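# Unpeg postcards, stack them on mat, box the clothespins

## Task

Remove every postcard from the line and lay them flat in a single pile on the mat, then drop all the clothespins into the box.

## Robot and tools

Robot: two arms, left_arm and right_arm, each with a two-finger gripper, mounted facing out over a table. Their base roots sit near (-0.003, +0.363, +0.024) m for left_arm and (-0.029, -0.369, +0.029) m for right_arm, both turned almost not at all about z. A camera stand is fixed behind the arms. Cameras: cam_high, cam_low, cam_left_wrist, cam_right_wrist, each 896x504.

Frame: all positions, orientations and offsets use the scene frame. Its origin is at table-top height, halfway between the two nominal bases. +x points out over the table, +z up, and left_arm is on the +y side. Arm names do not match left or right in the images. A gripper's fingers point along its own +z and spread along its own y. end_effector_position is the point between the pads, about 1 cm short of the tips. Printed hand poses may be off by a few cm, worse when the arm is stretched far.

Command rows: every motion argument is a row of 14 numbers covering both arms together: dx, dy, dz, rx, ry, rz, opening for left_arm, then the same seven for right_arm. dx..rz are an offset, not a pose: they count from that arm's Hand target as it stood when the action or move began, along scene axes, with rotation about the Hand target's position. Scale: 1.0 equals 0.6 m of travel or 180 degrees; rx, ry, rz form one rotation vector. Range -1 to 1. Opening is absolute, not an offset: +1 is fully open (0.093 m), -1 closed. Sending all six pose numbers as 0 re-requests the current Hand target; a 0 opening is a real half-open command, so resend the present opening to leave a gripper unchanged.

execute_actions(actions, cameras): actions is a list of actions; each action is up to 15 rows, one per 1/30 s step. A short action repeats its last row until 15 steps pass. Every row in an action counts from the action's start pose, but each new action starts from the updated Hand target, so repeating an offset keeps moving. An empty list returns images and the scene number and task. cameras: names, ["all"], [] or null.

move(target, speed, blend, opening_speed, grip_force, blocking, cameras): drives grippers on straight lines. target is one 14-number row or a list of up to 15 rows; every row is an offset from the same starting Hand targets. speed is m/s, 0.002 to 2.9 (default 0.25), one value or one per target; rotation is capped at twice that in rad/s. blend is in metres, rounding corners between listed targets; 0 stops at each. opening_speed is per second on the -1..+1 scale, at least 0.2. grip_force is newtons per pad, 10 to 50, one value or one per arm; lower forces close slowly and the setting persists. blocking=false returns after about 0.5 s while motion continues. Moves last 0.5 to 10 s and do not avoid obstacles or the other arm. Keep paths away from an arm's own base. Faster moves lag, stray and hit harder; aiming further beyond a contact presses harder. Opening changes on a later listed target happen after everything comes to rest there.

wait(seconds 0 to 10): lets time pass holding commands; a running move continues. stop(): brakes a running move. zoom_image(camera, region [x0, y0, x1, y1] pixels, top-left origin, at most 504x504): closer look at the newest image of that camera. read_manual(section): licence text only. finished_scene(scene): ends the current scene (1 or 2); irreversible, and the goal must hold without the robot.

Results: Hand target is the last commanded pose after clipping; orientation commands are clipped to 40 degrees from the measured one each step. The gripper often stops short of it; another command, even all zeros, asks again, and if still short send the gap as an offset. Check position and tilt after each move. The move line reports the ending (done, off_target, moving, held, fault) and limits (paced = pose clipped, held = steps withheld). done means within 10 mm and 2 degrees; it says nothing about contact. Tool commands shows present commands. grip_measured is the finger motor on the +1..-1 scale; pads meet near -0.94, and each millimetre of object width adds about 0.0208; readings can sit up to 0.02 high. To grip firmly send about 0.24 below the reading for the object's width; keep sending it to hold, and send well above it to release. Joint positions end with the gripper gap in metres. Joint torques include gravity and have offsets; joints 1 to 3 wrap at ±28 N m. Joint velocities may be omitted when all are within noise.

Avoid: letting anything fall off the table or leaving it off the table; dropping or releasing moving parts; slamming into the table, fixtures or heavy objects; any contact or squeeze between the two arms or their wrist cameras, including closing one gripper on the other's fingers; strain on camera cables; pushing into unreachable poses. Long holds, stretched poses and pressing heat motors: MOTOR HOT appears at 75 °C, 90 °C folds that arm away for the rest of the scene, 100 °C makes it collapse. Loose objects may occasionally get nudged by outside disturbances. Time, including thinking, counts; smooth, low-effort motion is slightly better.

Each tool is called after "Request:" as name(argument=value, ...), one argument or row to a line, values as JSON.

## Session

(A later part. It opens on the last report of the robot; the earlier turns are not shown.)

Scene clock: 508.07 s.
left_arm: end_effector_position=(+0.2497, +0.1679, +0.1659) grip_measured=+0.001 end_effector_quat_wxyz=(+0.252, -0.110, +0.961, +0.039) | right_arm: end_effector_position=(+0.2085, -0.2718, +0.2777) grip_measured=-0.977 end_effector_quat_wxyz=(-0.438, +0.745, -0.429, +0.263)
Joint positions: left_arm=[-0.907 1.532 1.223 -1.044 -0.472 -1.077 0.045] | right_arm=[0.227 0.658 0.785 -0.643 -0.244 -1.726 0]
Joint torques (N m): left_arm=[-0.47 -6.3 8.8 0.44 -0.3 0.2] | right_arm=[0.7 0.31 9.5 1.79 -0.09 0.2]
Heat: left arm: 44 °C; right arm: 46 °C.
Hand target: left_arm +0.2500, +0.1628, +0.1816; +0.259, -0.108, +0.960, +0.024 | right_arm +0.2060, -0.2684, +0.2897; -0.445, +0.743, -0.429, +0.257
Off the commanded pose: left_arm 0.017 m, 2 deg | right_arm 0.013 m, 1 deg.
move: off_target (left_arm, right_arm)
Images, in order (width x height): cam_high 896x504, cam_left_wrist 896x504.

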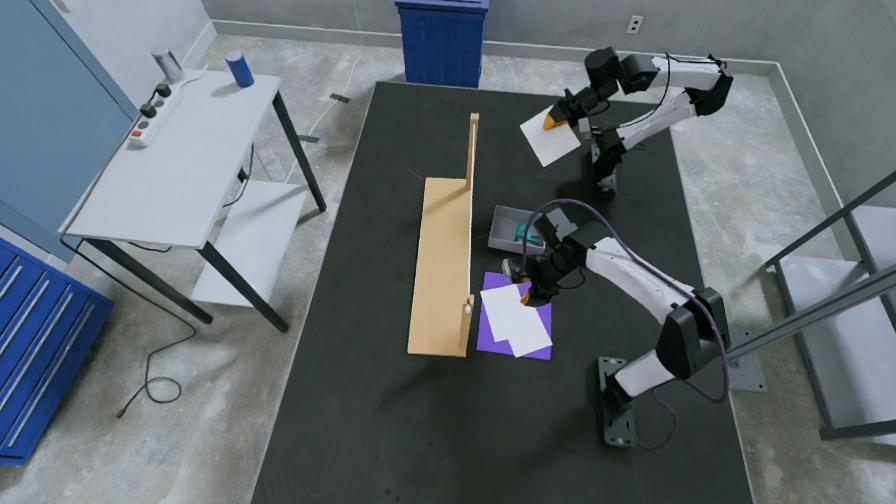

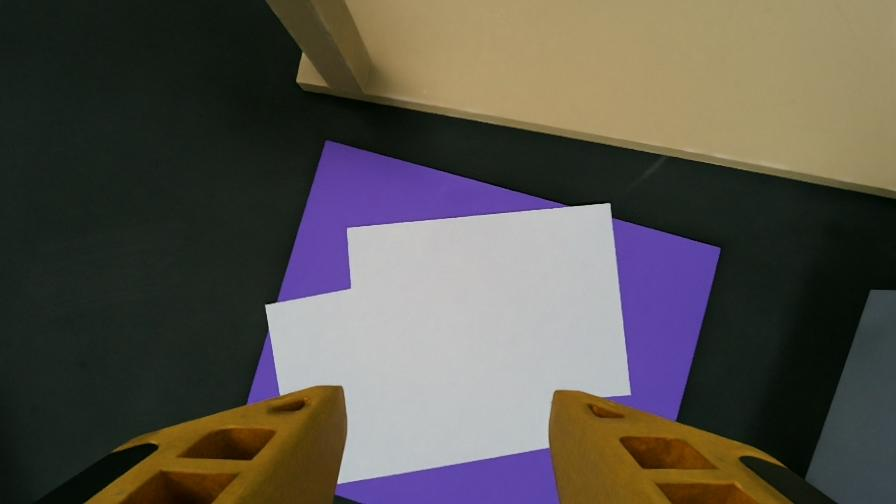

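Request:
move(
  target=[-0.1,0.15,0.13,0,0,-0.072,-0.4,0,0,0,0,0,0,-1],
  speed=0.2,
  cameras=[],
)

Request:
move(
  target=[
    [0,0,0,0,0,0,-0.4,0.09,0.21,-0.06,0,0,0.333,-1],
    [0,0,0,0,0,0,-0.4,0.13,0.38,-0.12,0,0,0.333,-1],
    [0,0,0,0,0,0,-0.4,0.13,0.55,-0.2,0,0,0.333,-1],
  ],
  speed=0.2,
  blend=[0.04,0.04,0],
  cameras=["cam_left_wrist","cam_high","cam_right_wrist"],
)

Scene clock: 510.20 s.
left_arm: end_effector_position=(+0.1933, +0.2513, +0.2506) grip_measured=-0.398 end_effector_quat_wxyz=(+0.259, -0.003, +0.966, -0.001) | right_arm: end_effector_position=(+0.2085, -0.2718, +0.2777) grip_measured=-0.977 end_effector_quat_wxyz=(-0.438, +0.745, -0.429, +0.263)
Joint positions: left_arm=[-0.794 1.082 1.223 -1.325 -0.363 -0.721 0.026] | right_arm=[0.227 0.658 0.785 -0.643 -0.244 -1.726 0]
Joint torques (N m): left_arm=[0.13 -1.7 8.18 0.72 -0.19 0.21] | right_arm=[0.7 0.32 9.48 1.79 -0.1 0.22]
Heat: left arm: 45 °C; right arm: 45 °C.
Hand target: left_arm +0.1900, +0.2528, +0.2596; +0.260, +0.001, +0.966, -0.006 | right_arm +0.2060, -0.2684, +0.2897; -0.445, +0.743, -0.429, +0.257
Off the commanded pose: left_arm 0.010 m, 1 deg | right_arm 0.013 m, 1 deg.
move: off_target (right_arm)
No camera images: "cameras" was empty.

Scene clock: 514.97 s.
left_arm: end_effector_position=(+0.1931, +0.2511, +0.2505) grip_measured=-0.398 end_effector_quat_wxyz=(+0.259, -0.002, +0.966, -0.001) | right_arm: end_effector_position=(+0.2656, +0.0500, +0.1428) grip_measured=-0.977 end_effector_quat_wxyz=(-0.486, +0.873, -0.007, -0.036)
Joint positions: left_arm=[-0.794 1.082 1.223 -1.325 -0.361 -0.72 0.026] | right_arm=[0.735 1.987 1.335 -0.129 -0.73 -2.073 0]
Joint torques (N m): left_arm=[0.14 -1.73 8.1 0.72 -0.19 0.23] | right_arm=[0.02 -9.46 9.31 2.21 -0.09 0.2]
Heat: left arm: 46 °C; right arm: 45 °C.
Hand target: left_arm +0.1900, +0.2528, +0.2596; +0.260, +0.001, +0.966, -0.006 | right_arm +0.2840, +0.0616, +0.1697; -0.514, +0.858, -0.001, +0.000
Off the commanded pose: left_arm 0.010 m, 1 deg | right_arm 0.035 m, 6 deg.
move: off_target (right_arm)
Images, in order (width x height): cam_high 896x504, cam_left_wrist 896x504, cam_right_wrist 896x504.

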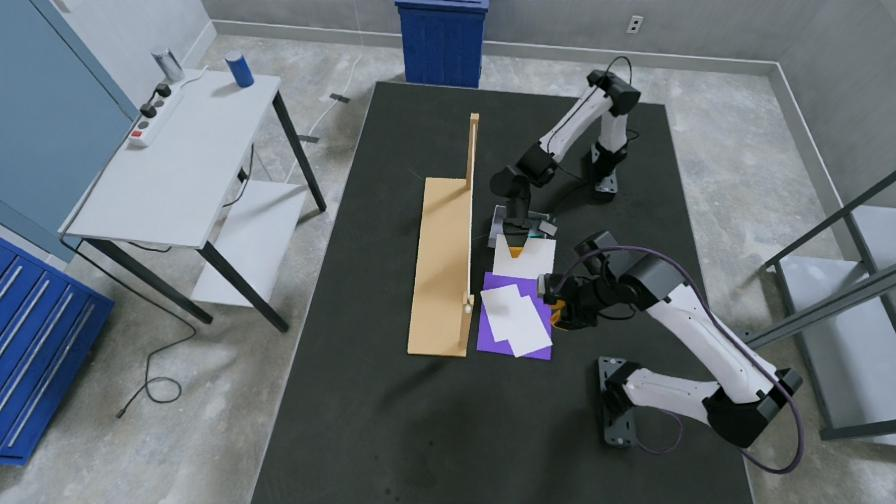

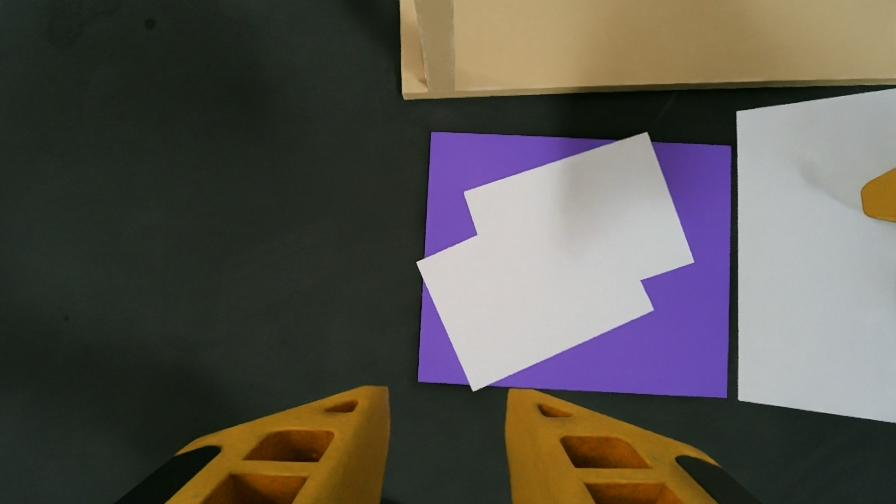

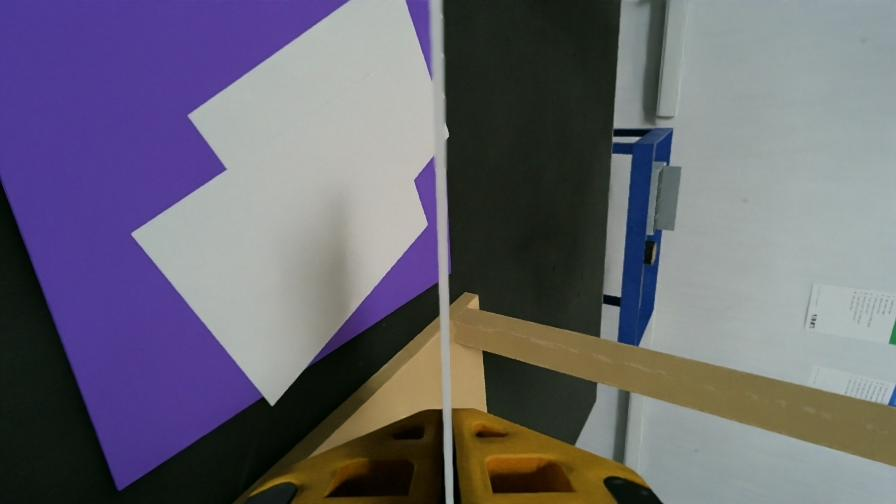

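Request:
move(
  target=[
    [0,0,0,0,0,0,-0.4,0.0,0.177,-0.1,0,0,0,-1],
    [0,0,0,0,0,0,-0.4,0.0,0.177,-0.185,0,0,0,-1],
  ],
  speed=[0.15,0.08],
  blend=[0.02,0],
  cameras=["cam_left_wrist","cam_high","cam_right_wrist"],
)

Scene clock: 517.47 s.
left_arm: end_effector_position=(+0.1931, +0.2511, +0.2505) grip_measured=-0.398 end_effector_quat_wxyz=(+0.259, -0.002, +0.966, -0.001) | right_arm: end_effector_position=(+0.2720, +0.1571, +0.0398) grip_measured=-0.977 end_effector_quat_wxyz=(-0.488, +0.873, -0.001, -0.024)
Joint positions: left_arm=[-0.794 1.082 1.223 -1.325 -0.361 -0.72 0.026] | right_arm=[0.892 2.444 1.628 0.128 -0.601 -1.955 0]
Joint torques (N m): left_arm=[0.16 -1.78 8.16 0.71 -0.18 0.22] | right_arm=[0.47 -12.11 6.86 2.39 -0.03 0.2]
Heat: left arm: 46 °C; right arm: 45 °C.
Hand target: left_arm +0.1900, +0.2528, +0.2596; +0.260, +0.001, +0.966, -0.006 | right_arm +0.2840, +0.1678, +0.0587; -0.514, +0.858, -0.001, +0.000
Off the commanded pose: left_arm 0.010 m, 1 deg | right_arm 0.025 m, 5 deg.
move: off_target (right_arm)
Images, in order (width x height): cam_high 896x504, cam_left_wrist 896x504, cam_right_wrist 896x504.

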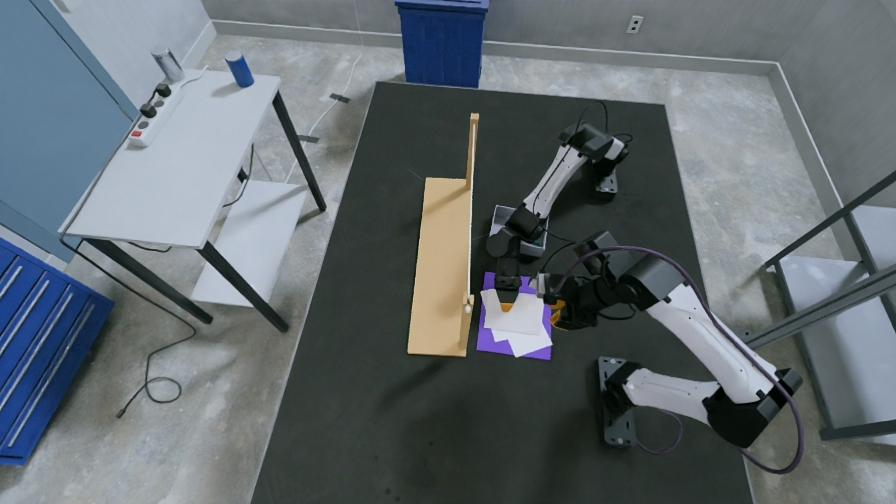

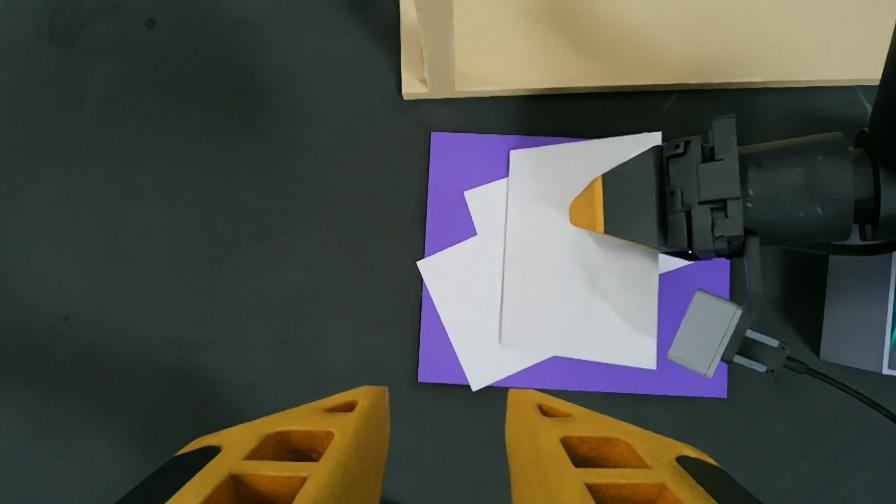

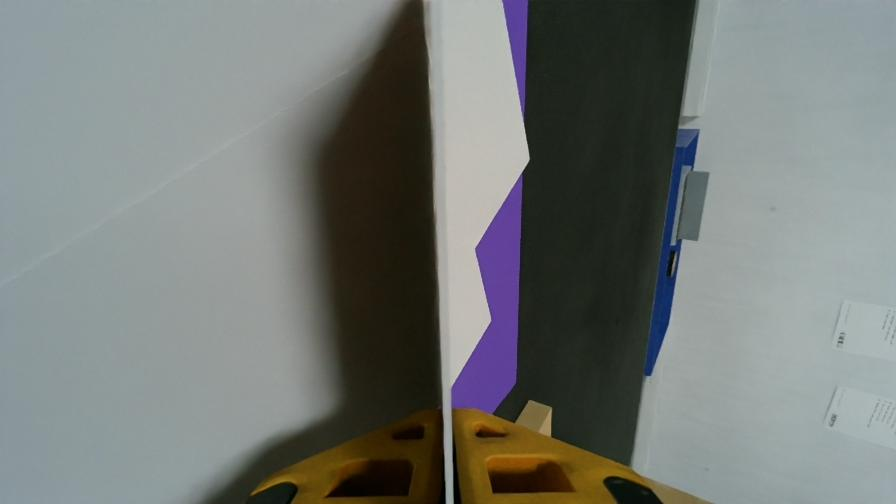

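Request:
move(
  target=[
    [0,0,0,0,0,0,-0.4,0.0,0.01,0.04,0,0,0,-1],
    [0.075,-0.075,-0.2,0,0,0,-0.4,0.0,0.037,0.04,0,0,0,-1],
    [0.075,-0.075,-0.31,0,0,0,-0.4,0.0,0.037,0.0,0,0,0,-1],
  ],
  speed=[0.1,0.15,0.1],
  blend=[0.01,0.02,0],
  cameras=["cam_left_wrist","cam_high","cam_right_wrist"],
)

Scene clock: 520.57 s.
left_arm: end_effector_position=(+0.2295, +0.2133, +0.0744) grip_measured=-0.398 end_effector_quat_wxyz=(+0.248, +0.002, +0.969, +0.007) | right_arm: end_effector_position=(+0.2803, +0.1787, +0.0409) grip_measured=-0.977 end_effector_quat_wxyz=(-0.497, +0.867, -0.001, -0.012)
Joint positions: left_arm=[-0.795 1.335 0.673 -0.548 -0.358 -0.72 0.026] | right_arm=[0.908 2.51 1.737 0.127 -0.577 -1.935 0]
Joint torques (N m): left_arm=[0.16 -2.66 4.63 1.45 -0.22 0.22] | right_arm=[0.59 -12.79 7.95 2.02 -0.01 0.21]
Heat: left arm: 46 °C; right arm: 46 °C.
Hand target: left_arm +0.2350, +0.2078, +0.0736; +0.260, +0.001, +0.966, -0.006 | right_arm +0.2840, +0.1900, +0.0587; -0.514, +0.858, -0.001, +0.000
Off the commanded pose: left_arm 0.008 m, 2 deg | right_arm 0.021 m, 3 deg.
move: off_target (right_arm)
Images, in order (width x height): cam_high 896x504, cam_left_wrist 896x504, cam_right_wrist 896x504.

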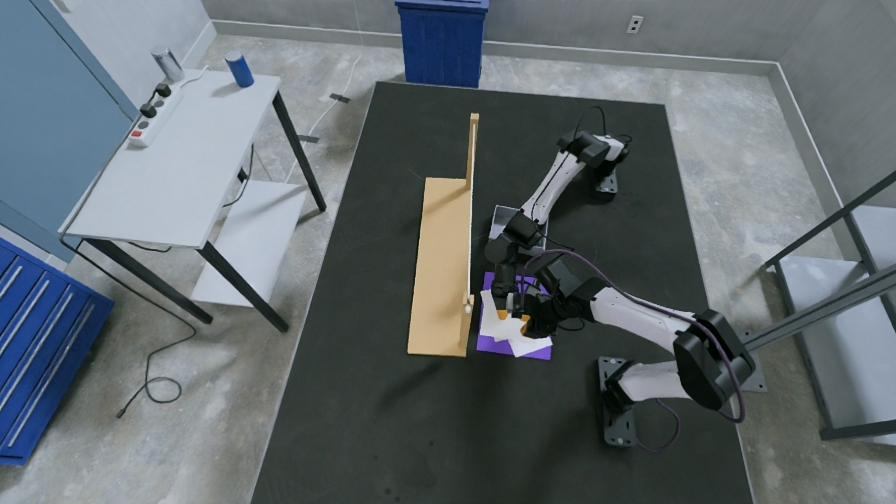

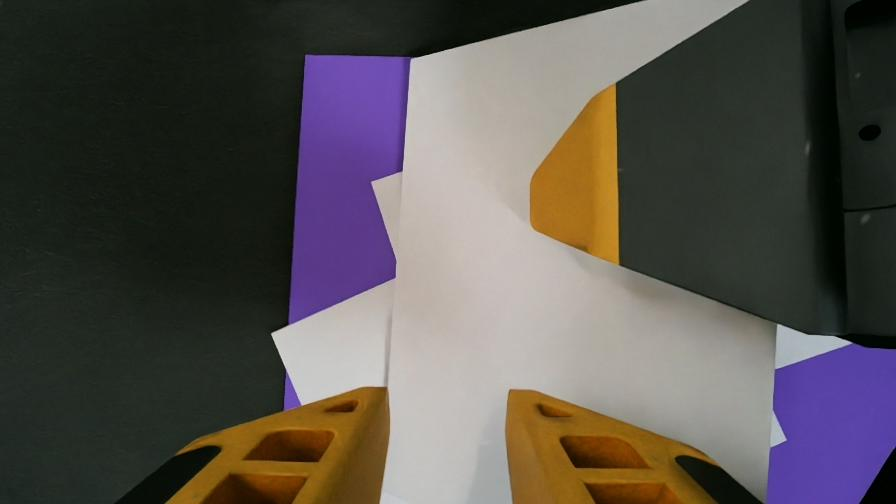

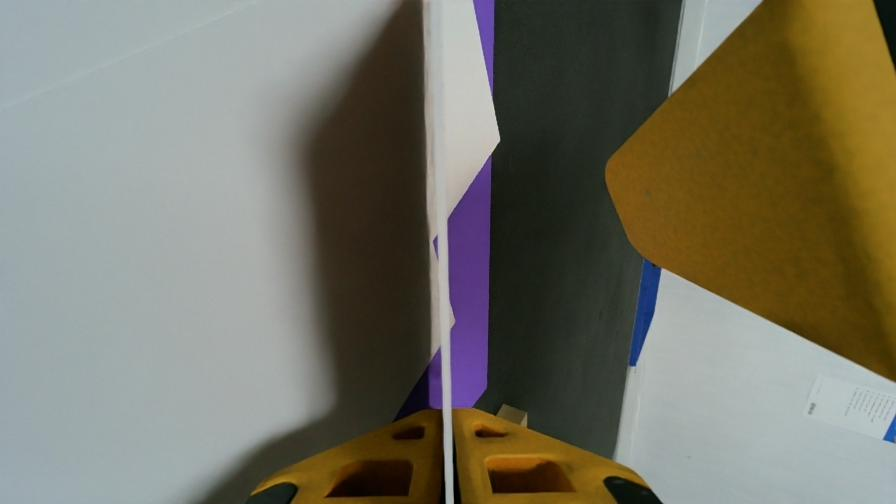

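Request:
move(
  target=[
    [0.015,-0.02,-0.03,0,0,0,-0.4,0,0,0,0,0,0,-1],
    [0.015,-0.02,-0.13,0,0,0,-0.4,0.0,0.0,0.0,0,0,0,-1],
  ],
  speed=[0.1,0.07],
  blend=[0.01,0],
  cameras=["cam_left_wrist","cam_right_wrist"],
)

Request:
move(
  target=[0,0.01,-0.02,0,0,0,-0.4,0,0,0.02,0,0,0,-0.1],
  speed=0.07,
  opening_speed=0.4,
  cameras=["cam_left_wrist","cam_right_wrist"],
)

Scene clock: 522.53 s.
left_arm: end_effector_position=(+0.2609, +0.1959, +0.0418) grip_measured=-0.399 end_effector_quat_wxyz=(+0.320, -0.020, +0.947, -0.010) | right_arm: end_effector_position=(+0.3069, +0.1630, +0.0329) grip_measured=-0.977 end_effector_quat_wxyz=(-0.491, +0.871, -0.027, +0.004)
Joint positions: left_arm=[-0.807 1.504 0.575 -0.15 -0.447 -0.731 0.026] | right_arm=[0.864 2.522 1.737 0.13 -0.557 -1.935 0]
Joint torques (N m): left_arm=[-0.68 2.67 1.47 1.49 0.57 0.04] | right_arm=[3.78 -14 7.34 2.02 -0.24 0.21]
Heat: left arm: 45 °C; right arm: 47 °C.
Hand target: left_arm +0.2440, +0.1958, -0.0044; +0.260, +0.001, +0.966, -0.006 | right_arm +0.2840, +0.1900, +0.0587; -0.514, +0.858, -0.001, +0.000
Off the commanded pose: left_arm 0.049 m, 8 deg | right_arm 0.044 m, 4 deg.
move: off_target (left_arm, right_arm)
Images, in order (width x height): cam_left_wrist 896x504, cam_right_wrist 896x504.

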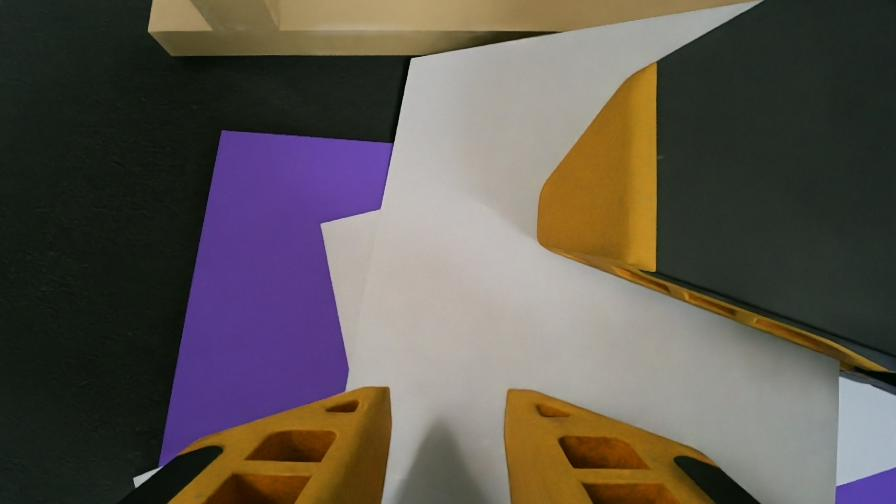

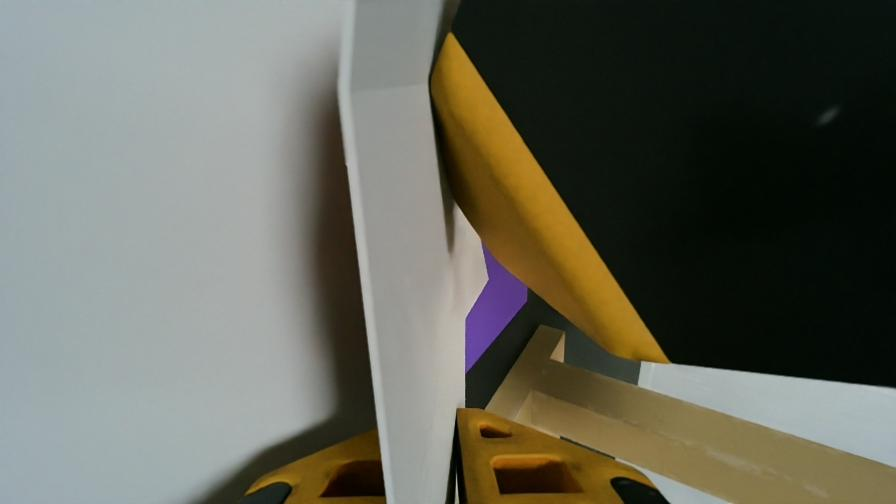

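Scene clock: 523.77 s.
left_arm: end_effector_position=(+0.2704, +0.1916, +0.0372) grip_measured=-0.399 end_effector_quat_wxyz=(+0.344, -0.033, +0.938, -0.030) | right_arm: end_effector_position=(+0.3182, +0.1550, +0.0269) grip_measured=-0.837 end_effector_quat_wxyz=(-0.486, +0.873, -0.035, +0.012)
Joint positions: left_arm=[-0.798 1.538 0.538 -0.01 -0.453 -0.731 0.026] | right_arm=[0.844 2.531 1.737 0.13 -0.548 -1.944 0.005]
Joint torques (N m): left_arm=[0.16 1.63 1.48 0.89 0.72 0.2] | right_arm=[1.68 -13.74 5.81 1.85 -0.22 0.12]
Heat: left arm: 45 °C; right arm: 47 °C.
Hand target: left_arm +0.2436, +0.2016, -0.0146; +0.260, +0.001, +0.966, -0.006 (not the last commanded pose) | right_arm +0.3062, +0.1674, +0.0412; -0.497, +0.867, -0.023, +0.008 (not the last commanded pose)
Tool commands: left_gripper/opening=-0.4 right_gripper/opening=-0.84
Off the commanded pose: left_arm 0.061 m, 11 deg | right_arm 0.066 m, 6 deg.
move: held (right_arm; a check stopped the path), off_target (left_arm; braked when a check withheld steps of right_arm); limits=held
pose unreachable (right arm): on one or more control steps of this call, first in action 0 (counted from 0), this arm could not follow its commanded pose, so it was not sent that pose on those steps. It may still have moved: this result reports where it is.
cause: moving toward the commanded pose would bring a part of the arm too close to another arm (this arm's wrist camera and the left arm's wrist (the part past joint 4), along the way the arms are being sent, or toward where that arm still pushes).
Images, in order (width x height): cam_left_wrist 896x504, cam_right_wrist 896x504.

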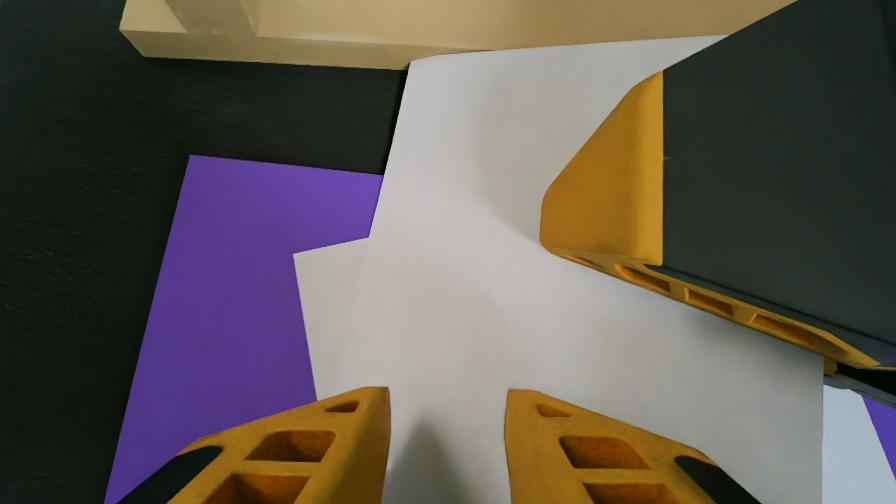

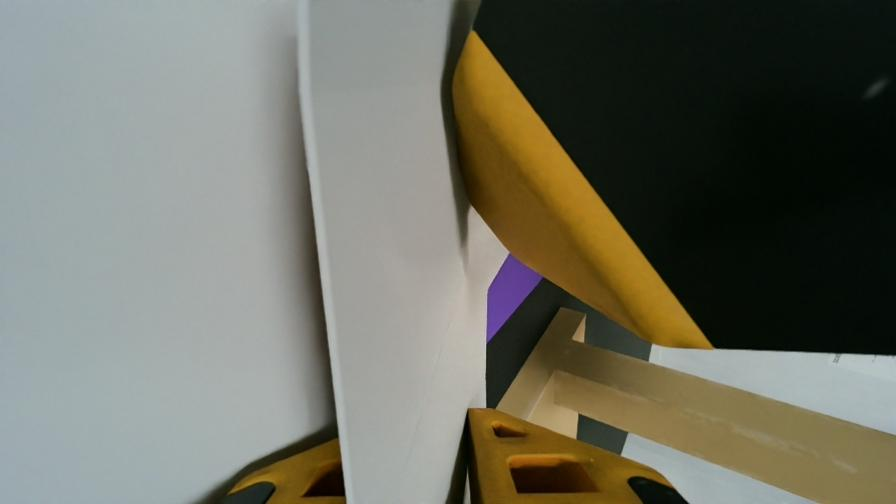

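Request:
move(
  target=[-0.05,0.02,0.15,0,0,0,-0.4,0,0,0,0,0,0,-0.84],
  speed=0.1,
  cameras=["cam_left_wrist","cam_right_wrist","cam_high"],
)

Scene clock: 525.80 s.
left_arm: end_effector_position=(+0.2090, +0.2229, +0.0599) grip_measured=-0.399 end_effector_quat_wxyz=(+0.248, +0.009, +0.969, +0.011) | right_arm: end_effector_position=(+0.3001, +0.1673, +0.0282) grip_measured=-0.837 end_effector_quat_wxyz=(-0.489, +0.872, -0.018, +0.004)
Joint positions: left_arm=[-0.838 1.279 0.571 -0.522 -0.377 -0.747 0.026] | right_arm=[0.878 2.531 1.737 0.136 -0.552 -1.944 0.005]
Joint torques (N m): left_arm=[-0.94 -4.14 8.57 0.7 -0.26 -0.1] | right_arm=[0.06 -13.71 5.89 1.82 -0.18 0.13]
Heat: left arm: 45 °C; right arm: 48 °C.
Hand target: left_arm +0.2136, +0.2136, +0.0754; +0.260, +0.001, +0.966, -0.006 | right_arm +0.3062, +0.1674, +0.0412; -0.497, +0.867, -0.023, +0.008
Off the commanded pose: left_arm 0.019 m, 3 deg | right_arm 0.014 m, 1 deg.
move: off_target (left_arm, right_arm)
Images, in order (width x height): cam_high 896x504, cam_left_wrist 896x504, cam_right_wrist 896x504.

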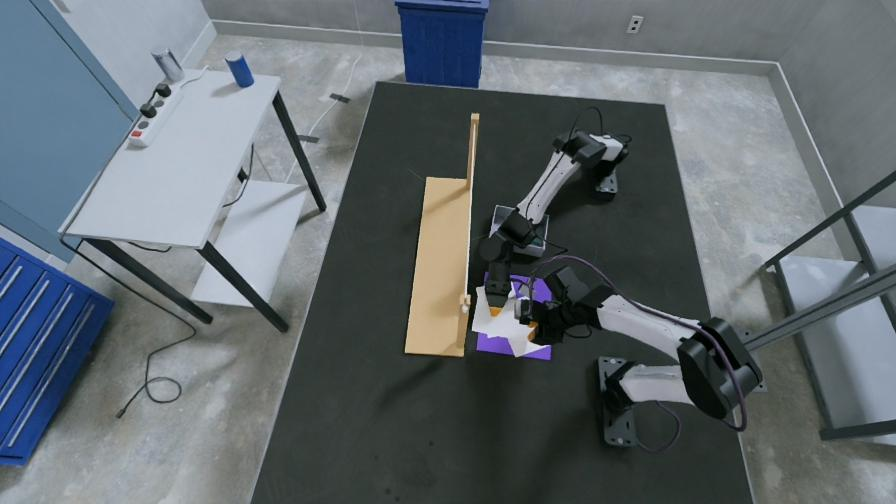

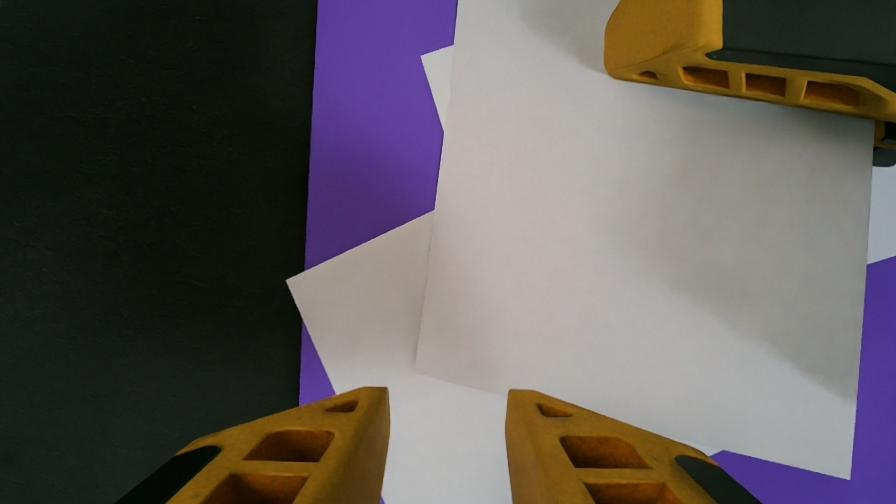

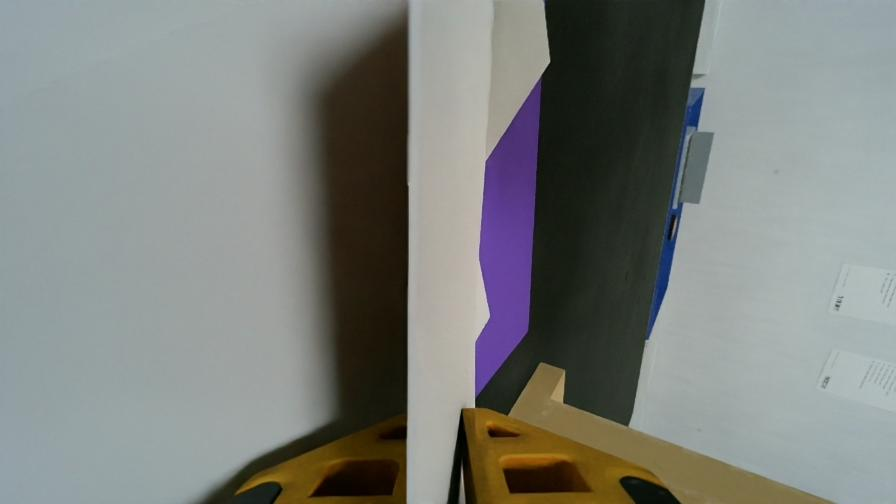

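Request:
move(
  target=[-0.05,0.08,0.3,0,0,0,-0.4,0,0,0,0,0,0,-1],
  speed=0.15,
  opening_speed=1.0,
  cameras=[],
)

Request:
move(
  target=[0,0,0,0,0,0,-0.4,-0.027,-0.026,0.24,0.157,0,0,-1],
  speed=0.15,
  cameras=["cam_left_wrist","cam_right_wrist","cam_high"],
)

Scene clock: 528.80 s.
left_arm: end_effector_position=(+0.1850, +0.2586, +0.2447) grip_measured=-0.399 end_effector_quat_wxyz=(+0.257, +0.004, +0.966, +0.000) | right_arm: end_effector_position=(+0.3005, +0.1704, +0.0343) grip_measured=-0.977 end_effector_quat_wxyz=(-0.501, +0.865, -0.011, +0.007)
Joint positions: left_arm=[-0.794 1.036 1.179 -1.328 -0.358 -0.709 0.026] | right_arm=[0.878 2.53 1.737 0.162 -0.565 -1.944 0]
Joint torques (N m): left_arm=[0.16 -1.36 8.58 0.72 -0.17 0.22] | right_arm=[0.05 -13.76 5.83 1.59 -0.17 0.14]
Heat: left arm: 46 °C; right arm: 48 °C.
Hand target: left_arm +0.1836, +0.2616, +0.2554; +0.260, +0.001, +0.966, -0.006 | right_arm +0.3062, +0.1674, +0.0412; -0.497, +0.867, -0.023, +0.008
Off the commanded pose: left_arm 0.011 m, 1 deg | right_arm 0.009 m, 1 deg.
move: off_target (left_arm)
No camera images: "cameras" was empty.

Scene clock: 531.47 s.
left_arm: end_effector_position=(+0.1850, +0.2586, +0.2447) grip_measured=-0.399 end_effector_quat_wxyz=(+0.257, +0.004, +0.966, +0.000) | right_arm: end_effector_position=(+0.2884, +0.1564, +0.1423) grip_measured=-0.977 end_effector_quat_wxyz=(-0.659, +0.750, -0.045, -0.010)
Joint positions: left_arm=[-0.794 1.036 1.179 -1.328 -0.358 -0.709 0.026] | right_arm=[0.856 2.336 1.427 0.744 -0.661 -1.597 0]
Joint torques (N m): left_arm=[0.16 -1.32 8.61 0.71 -0.18 0.22] | right_arm=[-0.23 -15.3 4.57 2.74 -0.3 0.23]
Heat: left arm: 46 °C; right arm: 49 °C.
Hand target: left_arm +0.1836, +0.2616, +0.2554; +0.260, +0.001, +0.966, -0.006 | right_arm +0.2900, +0.1518, +0.1852; -0.694, +0.720, -0.024, +0.003
Off the commanded pose: left_arm 0.011 m, 1 deg | right_arm 0.043 m, 6 deg.
move: off_target (left_arm, right_arm)
Images, in order (width x height): cam_high 896x504, cam_left_wrist 896x504, cam_right_wrist 896x504.

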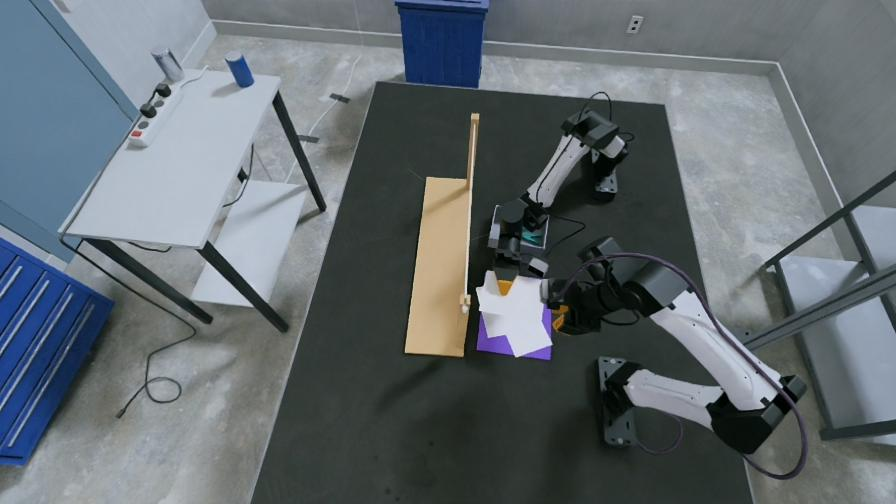

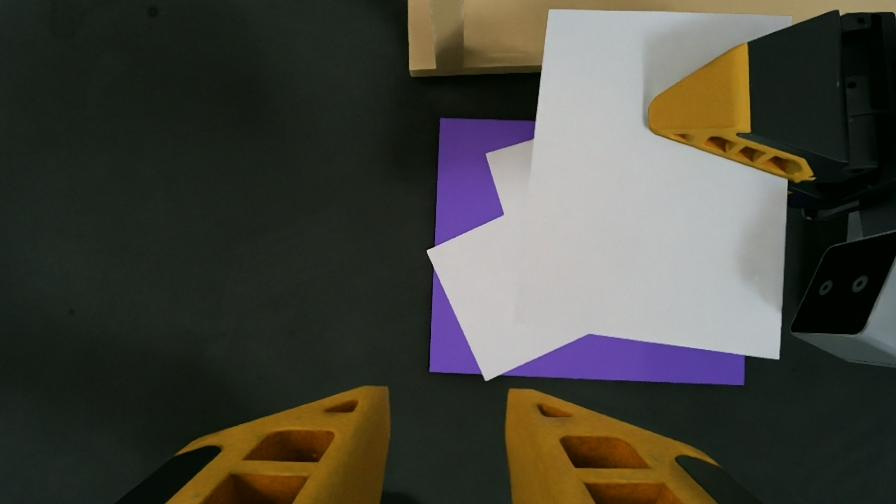

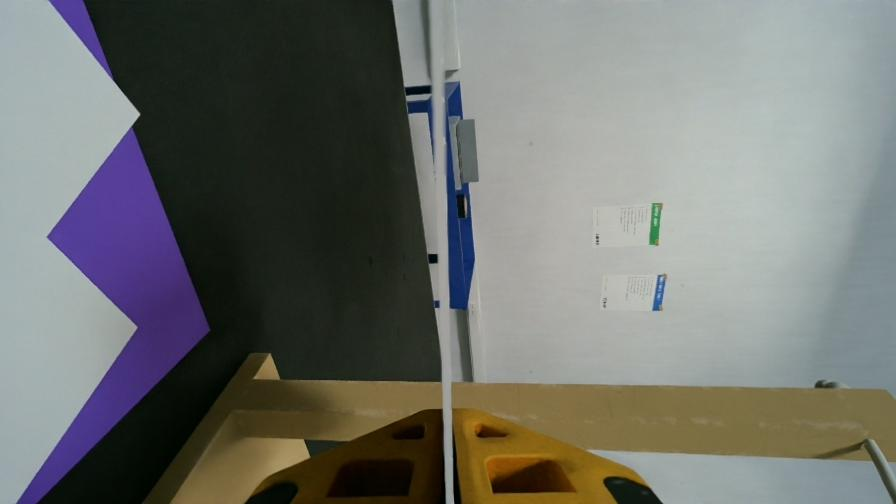

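Request:
move(
  target=[-0.035,0.015,-0.05,0.343,-0.448,-0.4416,-0.4,0,0,0,0,0,0,-1],
  speed=0.4,
  cameras=["cam_left_wrist","cam_high"],
)

Scene clock: 538.70 s.
left_arm: end_effector_position=(+0.1621, +0.2727, +0.2223) grip_measured=-0.399 end_effector_quat_wxyz=(+0.644, +0.662, +0.293, +0.246) | right_arm: end_effector_position=(+0.2884, +0.1564, +0.1423) grip_measured=-0.977 end_effector_quat_wxyz=(-0.659, +0.750, -0.045, -0.010)
Joint positions: left_arm=[0.549 -0.013 0.206 -0.435 1.338 1.728 0.026] | right_arm=[0.856 2.336 1.427 0.744 -0.661 -1.597 0]
Joint torques (N m): left_arm=[-0.99 1.83 4.75 2.03 0.15 -0.02] | right_arm=[-0.25 -15.27 4.53 2.73 -0.29 0.23]
Heat: left arm: 46 °C; right arm: 53 °C.
Hand target: left_arm +0.1626, +0.2706, +0.2254; +0.653, +0.653, +0.271, +0.271 | right_arm +0.2900, +0.1518, +0.1852; -0.694, +0.720, -0.024, +0.003
Off the commanded pose: left_arm 0.004 m, 4 deg | right_arm 0.043 m, 6 deg.
joint sent to its limit (left arm) — joint 2 (shoulder), lower limit. The joint targets are off in position, not in orientation.
move: off_target (left_arm, right_arm)
Images, in order (width x height): cam_high 896x504, cam_left_wrist 896x504.

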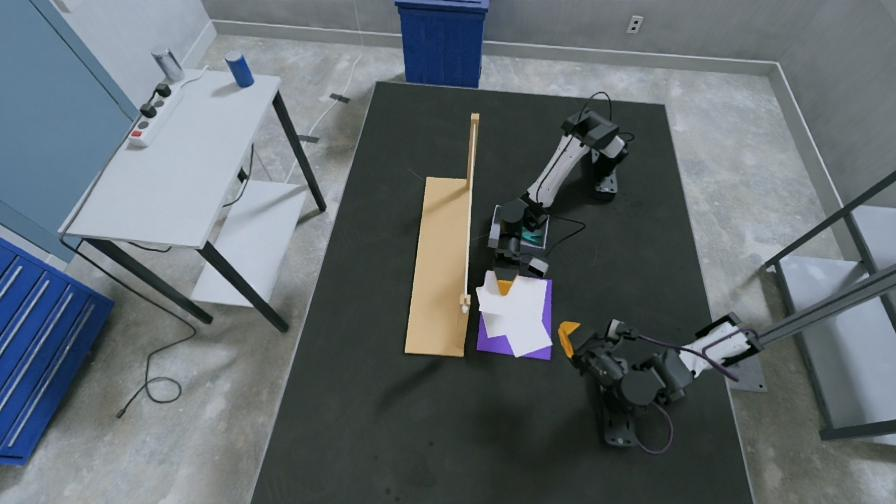

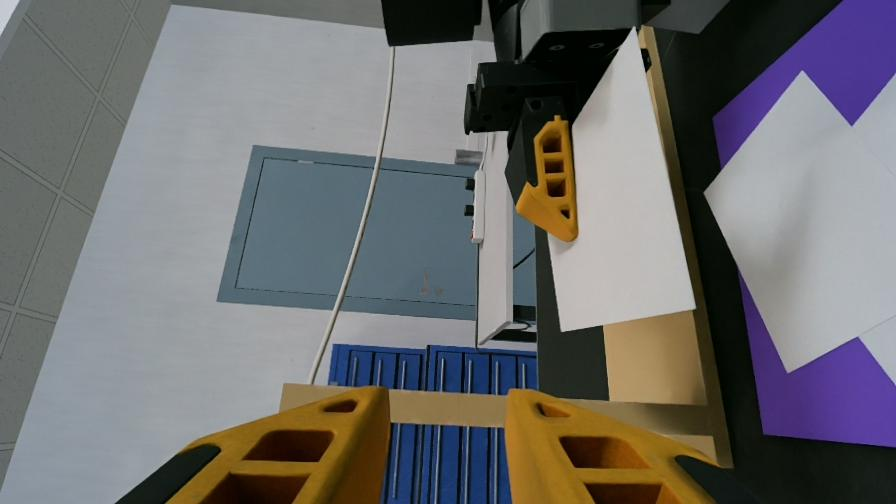

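Request:
move(
  target=[0.022,-0.046,-0.135,0,0,0,-0.4,0,0,0,0,0,0,-1],
  speed=0.12,
  cameras=["cam_left_wrist","cam_high"],
)

Scene clock: 539.93 s.
left_arm: end_effector_position=(+0.1616, +0.2548, +0.1724) grip_measured=-0.399 end_effector_quat_wxyz=(+0.640, +0.691, +0.279, +0.188) | right_arm: end_effector_position=(+0.2884, +0.1564, +0.1423) grip_measured=-0.977 end_effector_quat_wxyz=(-0.659, +0.750, -0.045, -0.010)
Joint positions: left_arm=[0.352 -0.013 0.076 -0.435 1.24 1.802 0.026] | right_arm=[0.856 2.336 1.427 0.744 -0.661 -1.597 0]
Joint torques (N m): left_arm=[0.03 2.25 7.01 1.57 0.3 0] | right_arm=[-0.23 -15.31 4.55 2.73 -0.3 0.23]
Heat: left arm: 46 °C; right arm: 54 °C.
Hand target: left_arm +0.1615, +0.2555, +0.1778; +0.641, +0.690, +0.273, +0.195 (not the last commanded pose) | right_arm +0.2900, +0.1518, +0.1852; -0.694, +0.720, -0.024, +0.003
Off the commanded pose: left_arm 0.034 m, 11 deg | right_arm 0.043 m, 6 deg.
move: held (left_arm; a check stopped the path), off_target (right_arm); limits=held
pose unreachable (left arm): on one or more control steps of this call, first in action 0 (counted from 0), this arm could not follow its commanded pose, so it was not sent that pose on those steps. It may still have moved: this result reports where it is.
cause: moving toward the commanded pose would bring two parts of the arm too close to each other (its upper arm (the part past joint 2) and its wrist (the part past joint 5), with joints 3 (elbow) to 5 (wrist yaw) between them, 7 mm apart when it was first held).
Images, in order (width x height): cam_high 896x504, cam_left_wrist 896x504.

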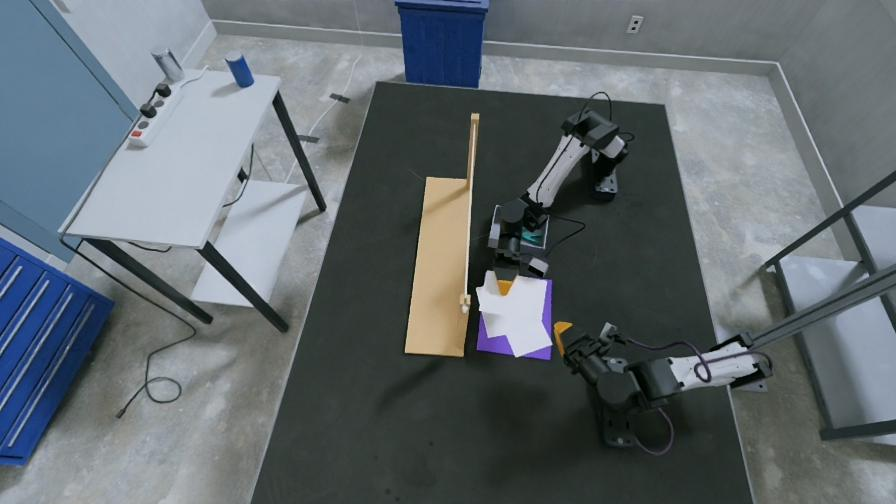

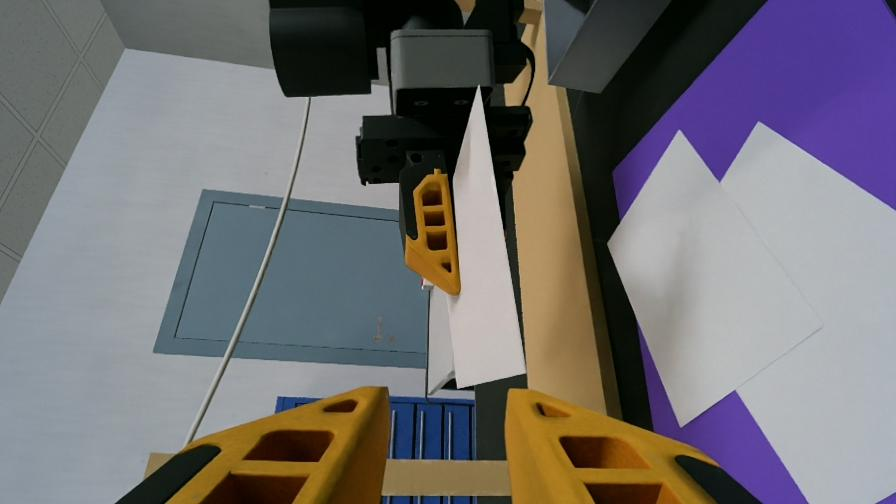

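Request:
move(
  target=[
    [0.0,0.01,0.1,0,0,0.05,-0.4,0,0,0,0,0,0,-1],
    [0.0,-0.05,0.12,0.0096,-0.042,0.284,-0.4,0.067,-0.02,0,0,0,0,-1],
  ],
  speed=0.2,
  blend=[0.03,0],
  cameras=["cam_left_wrist","cam_high"],
)

Scene clock: 544.33 s.
left_arm: end_effector_position=(+0.1616, +0.2259, +0.2319) grip_measured=-0.399 end_effector_quat_wxyz=(+0.491, +0.537, +0.469, +0.500) | right_arm: end_effector_position=(+0.3298, +0.1341, +0.1618) grip_measured=-0.977 end_effector_quat_wxyz=(-0.676, +0.736, -0.043, +0.004)
Joint positions: left_arm=[-1.607 0.677 0.318 -0.191 -1.538 1.098 0.026] | right_arm=[0.766 2.344 1.483 0.744 -0.735 -1.597 0]
Joint torques (N m): left_arm=[0.14 0.65 9.96 1.53 -0.74 -0.16] | right_arm=[-0.36 -11.6 9.02 2.18 -0.29 0.19]
Heat: left arm: 46 °C; right arm: 54 °C.
Hand target: left_arm +0.1615, +0.2255, +0.2498; +0.500, +0.500, +0.500, +0.500 | right_arm +0.3302, +0.1398, +0.1852; -0.694, +0.720, -0.024, +0.003
Off the commanded pose: left_arm 0.018 m, 6 deg | right_arm 0.024 m, 4 deg.
joint sent to its limit (left arm) — joint 5 (wrist yaw), lower limit. The joint targets still meet the commanded pose.
move: off_target (left_arm, right_arm)
Images, in order (width x height): cam_high 896x504, cam_left_wrist 896x504.

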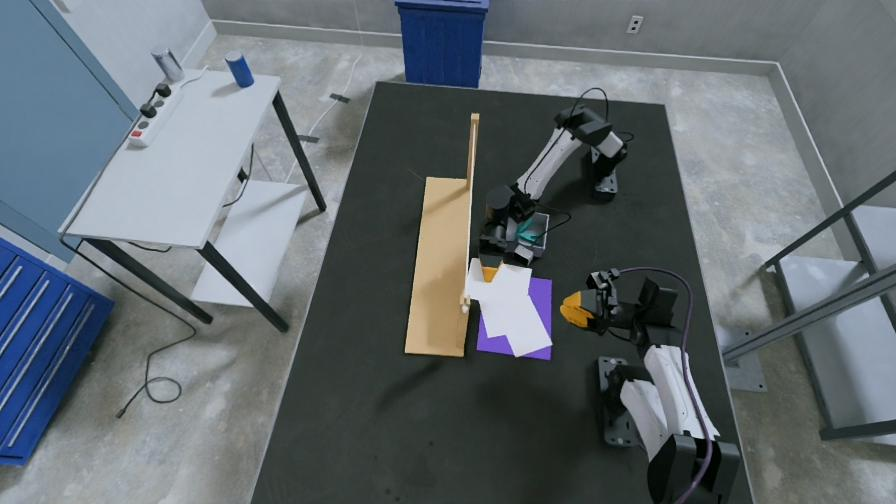

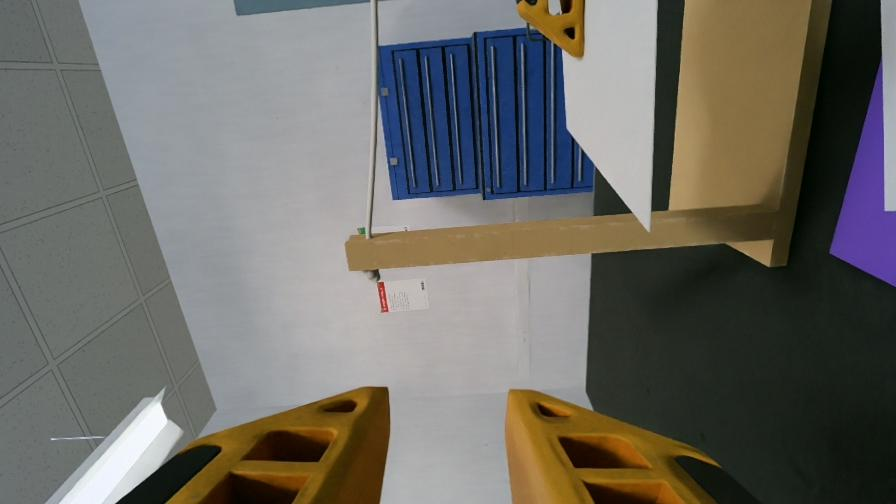

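Request:
move(
  target=[0.06,0.04,0.05,-0.45,0.26,0.26,-0.4,-0.04,0.03,0,0,0,0,-1],
  speed=0.3,
  cameras=["cam_left_wrist","cam_high"],
)

Scene clock: 548.93 s.
left_arm: end_effector_position=(+0.1992, +0.2486, +0.2701) grip_measured=-0.399 end_effector_quat_wxyz=(+0.258, +0.010, +0.966, +0.007) | right_arm: end_effector_position=(+0.3069, +0.1515, +0.1615) grip_measured=-0.977 end_effector_quat_wxyz=(-0.675, +0.737, -0.032, -0.007)
Joint positions: left_arm=[-0.784 1.139 1.337 -1.386 -0.364 -0.686 0.026] | right_arm=[0.816 2.344 1.483 0.744 -0.716 -1.594 0]
Joint torques (N m): left_arm=[0.18 -1.31 8.7 0.71 -0.16 -0.08] | right_arm=[0.62 -12.57 6.95 2.34 0.13 0.21]
Heat: left arm: 47 °C; right arm: 54 °C.
Hand target: left_arm +0.1975, +0.2495, +0.2798; +0.259, +0.000, +0.966, -0.001 | right_arm +0.3062, +0.1578, +0.1852; -0.694, +0.720, -0.024, +0.003
Off the commanded pose: left_arm 0.010 m, 1 deg | right_arm 0.025 m, 3 deg.
move: off_target (right_arm)
Images, in order (width x height): cam_high 896x504, cam_left_wrist 896x504.

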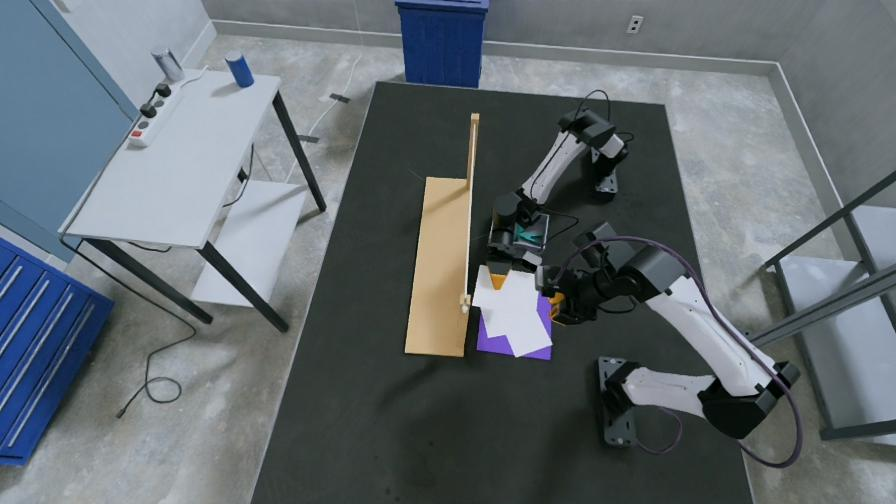

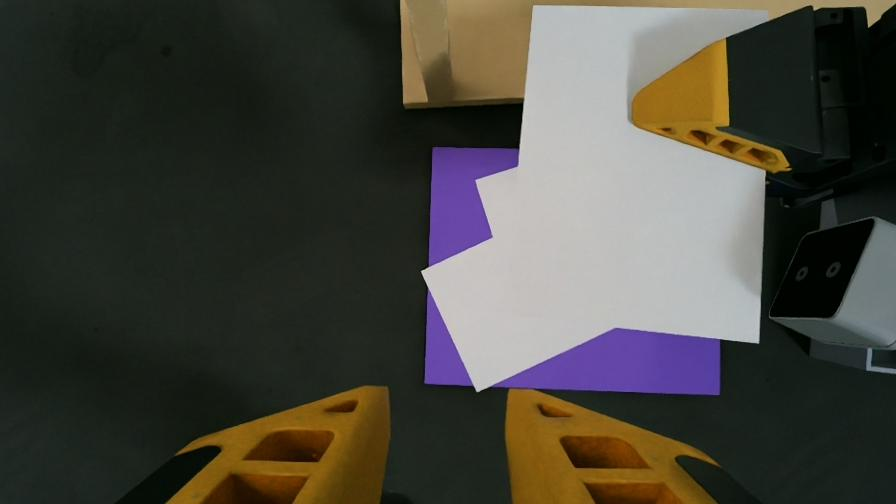

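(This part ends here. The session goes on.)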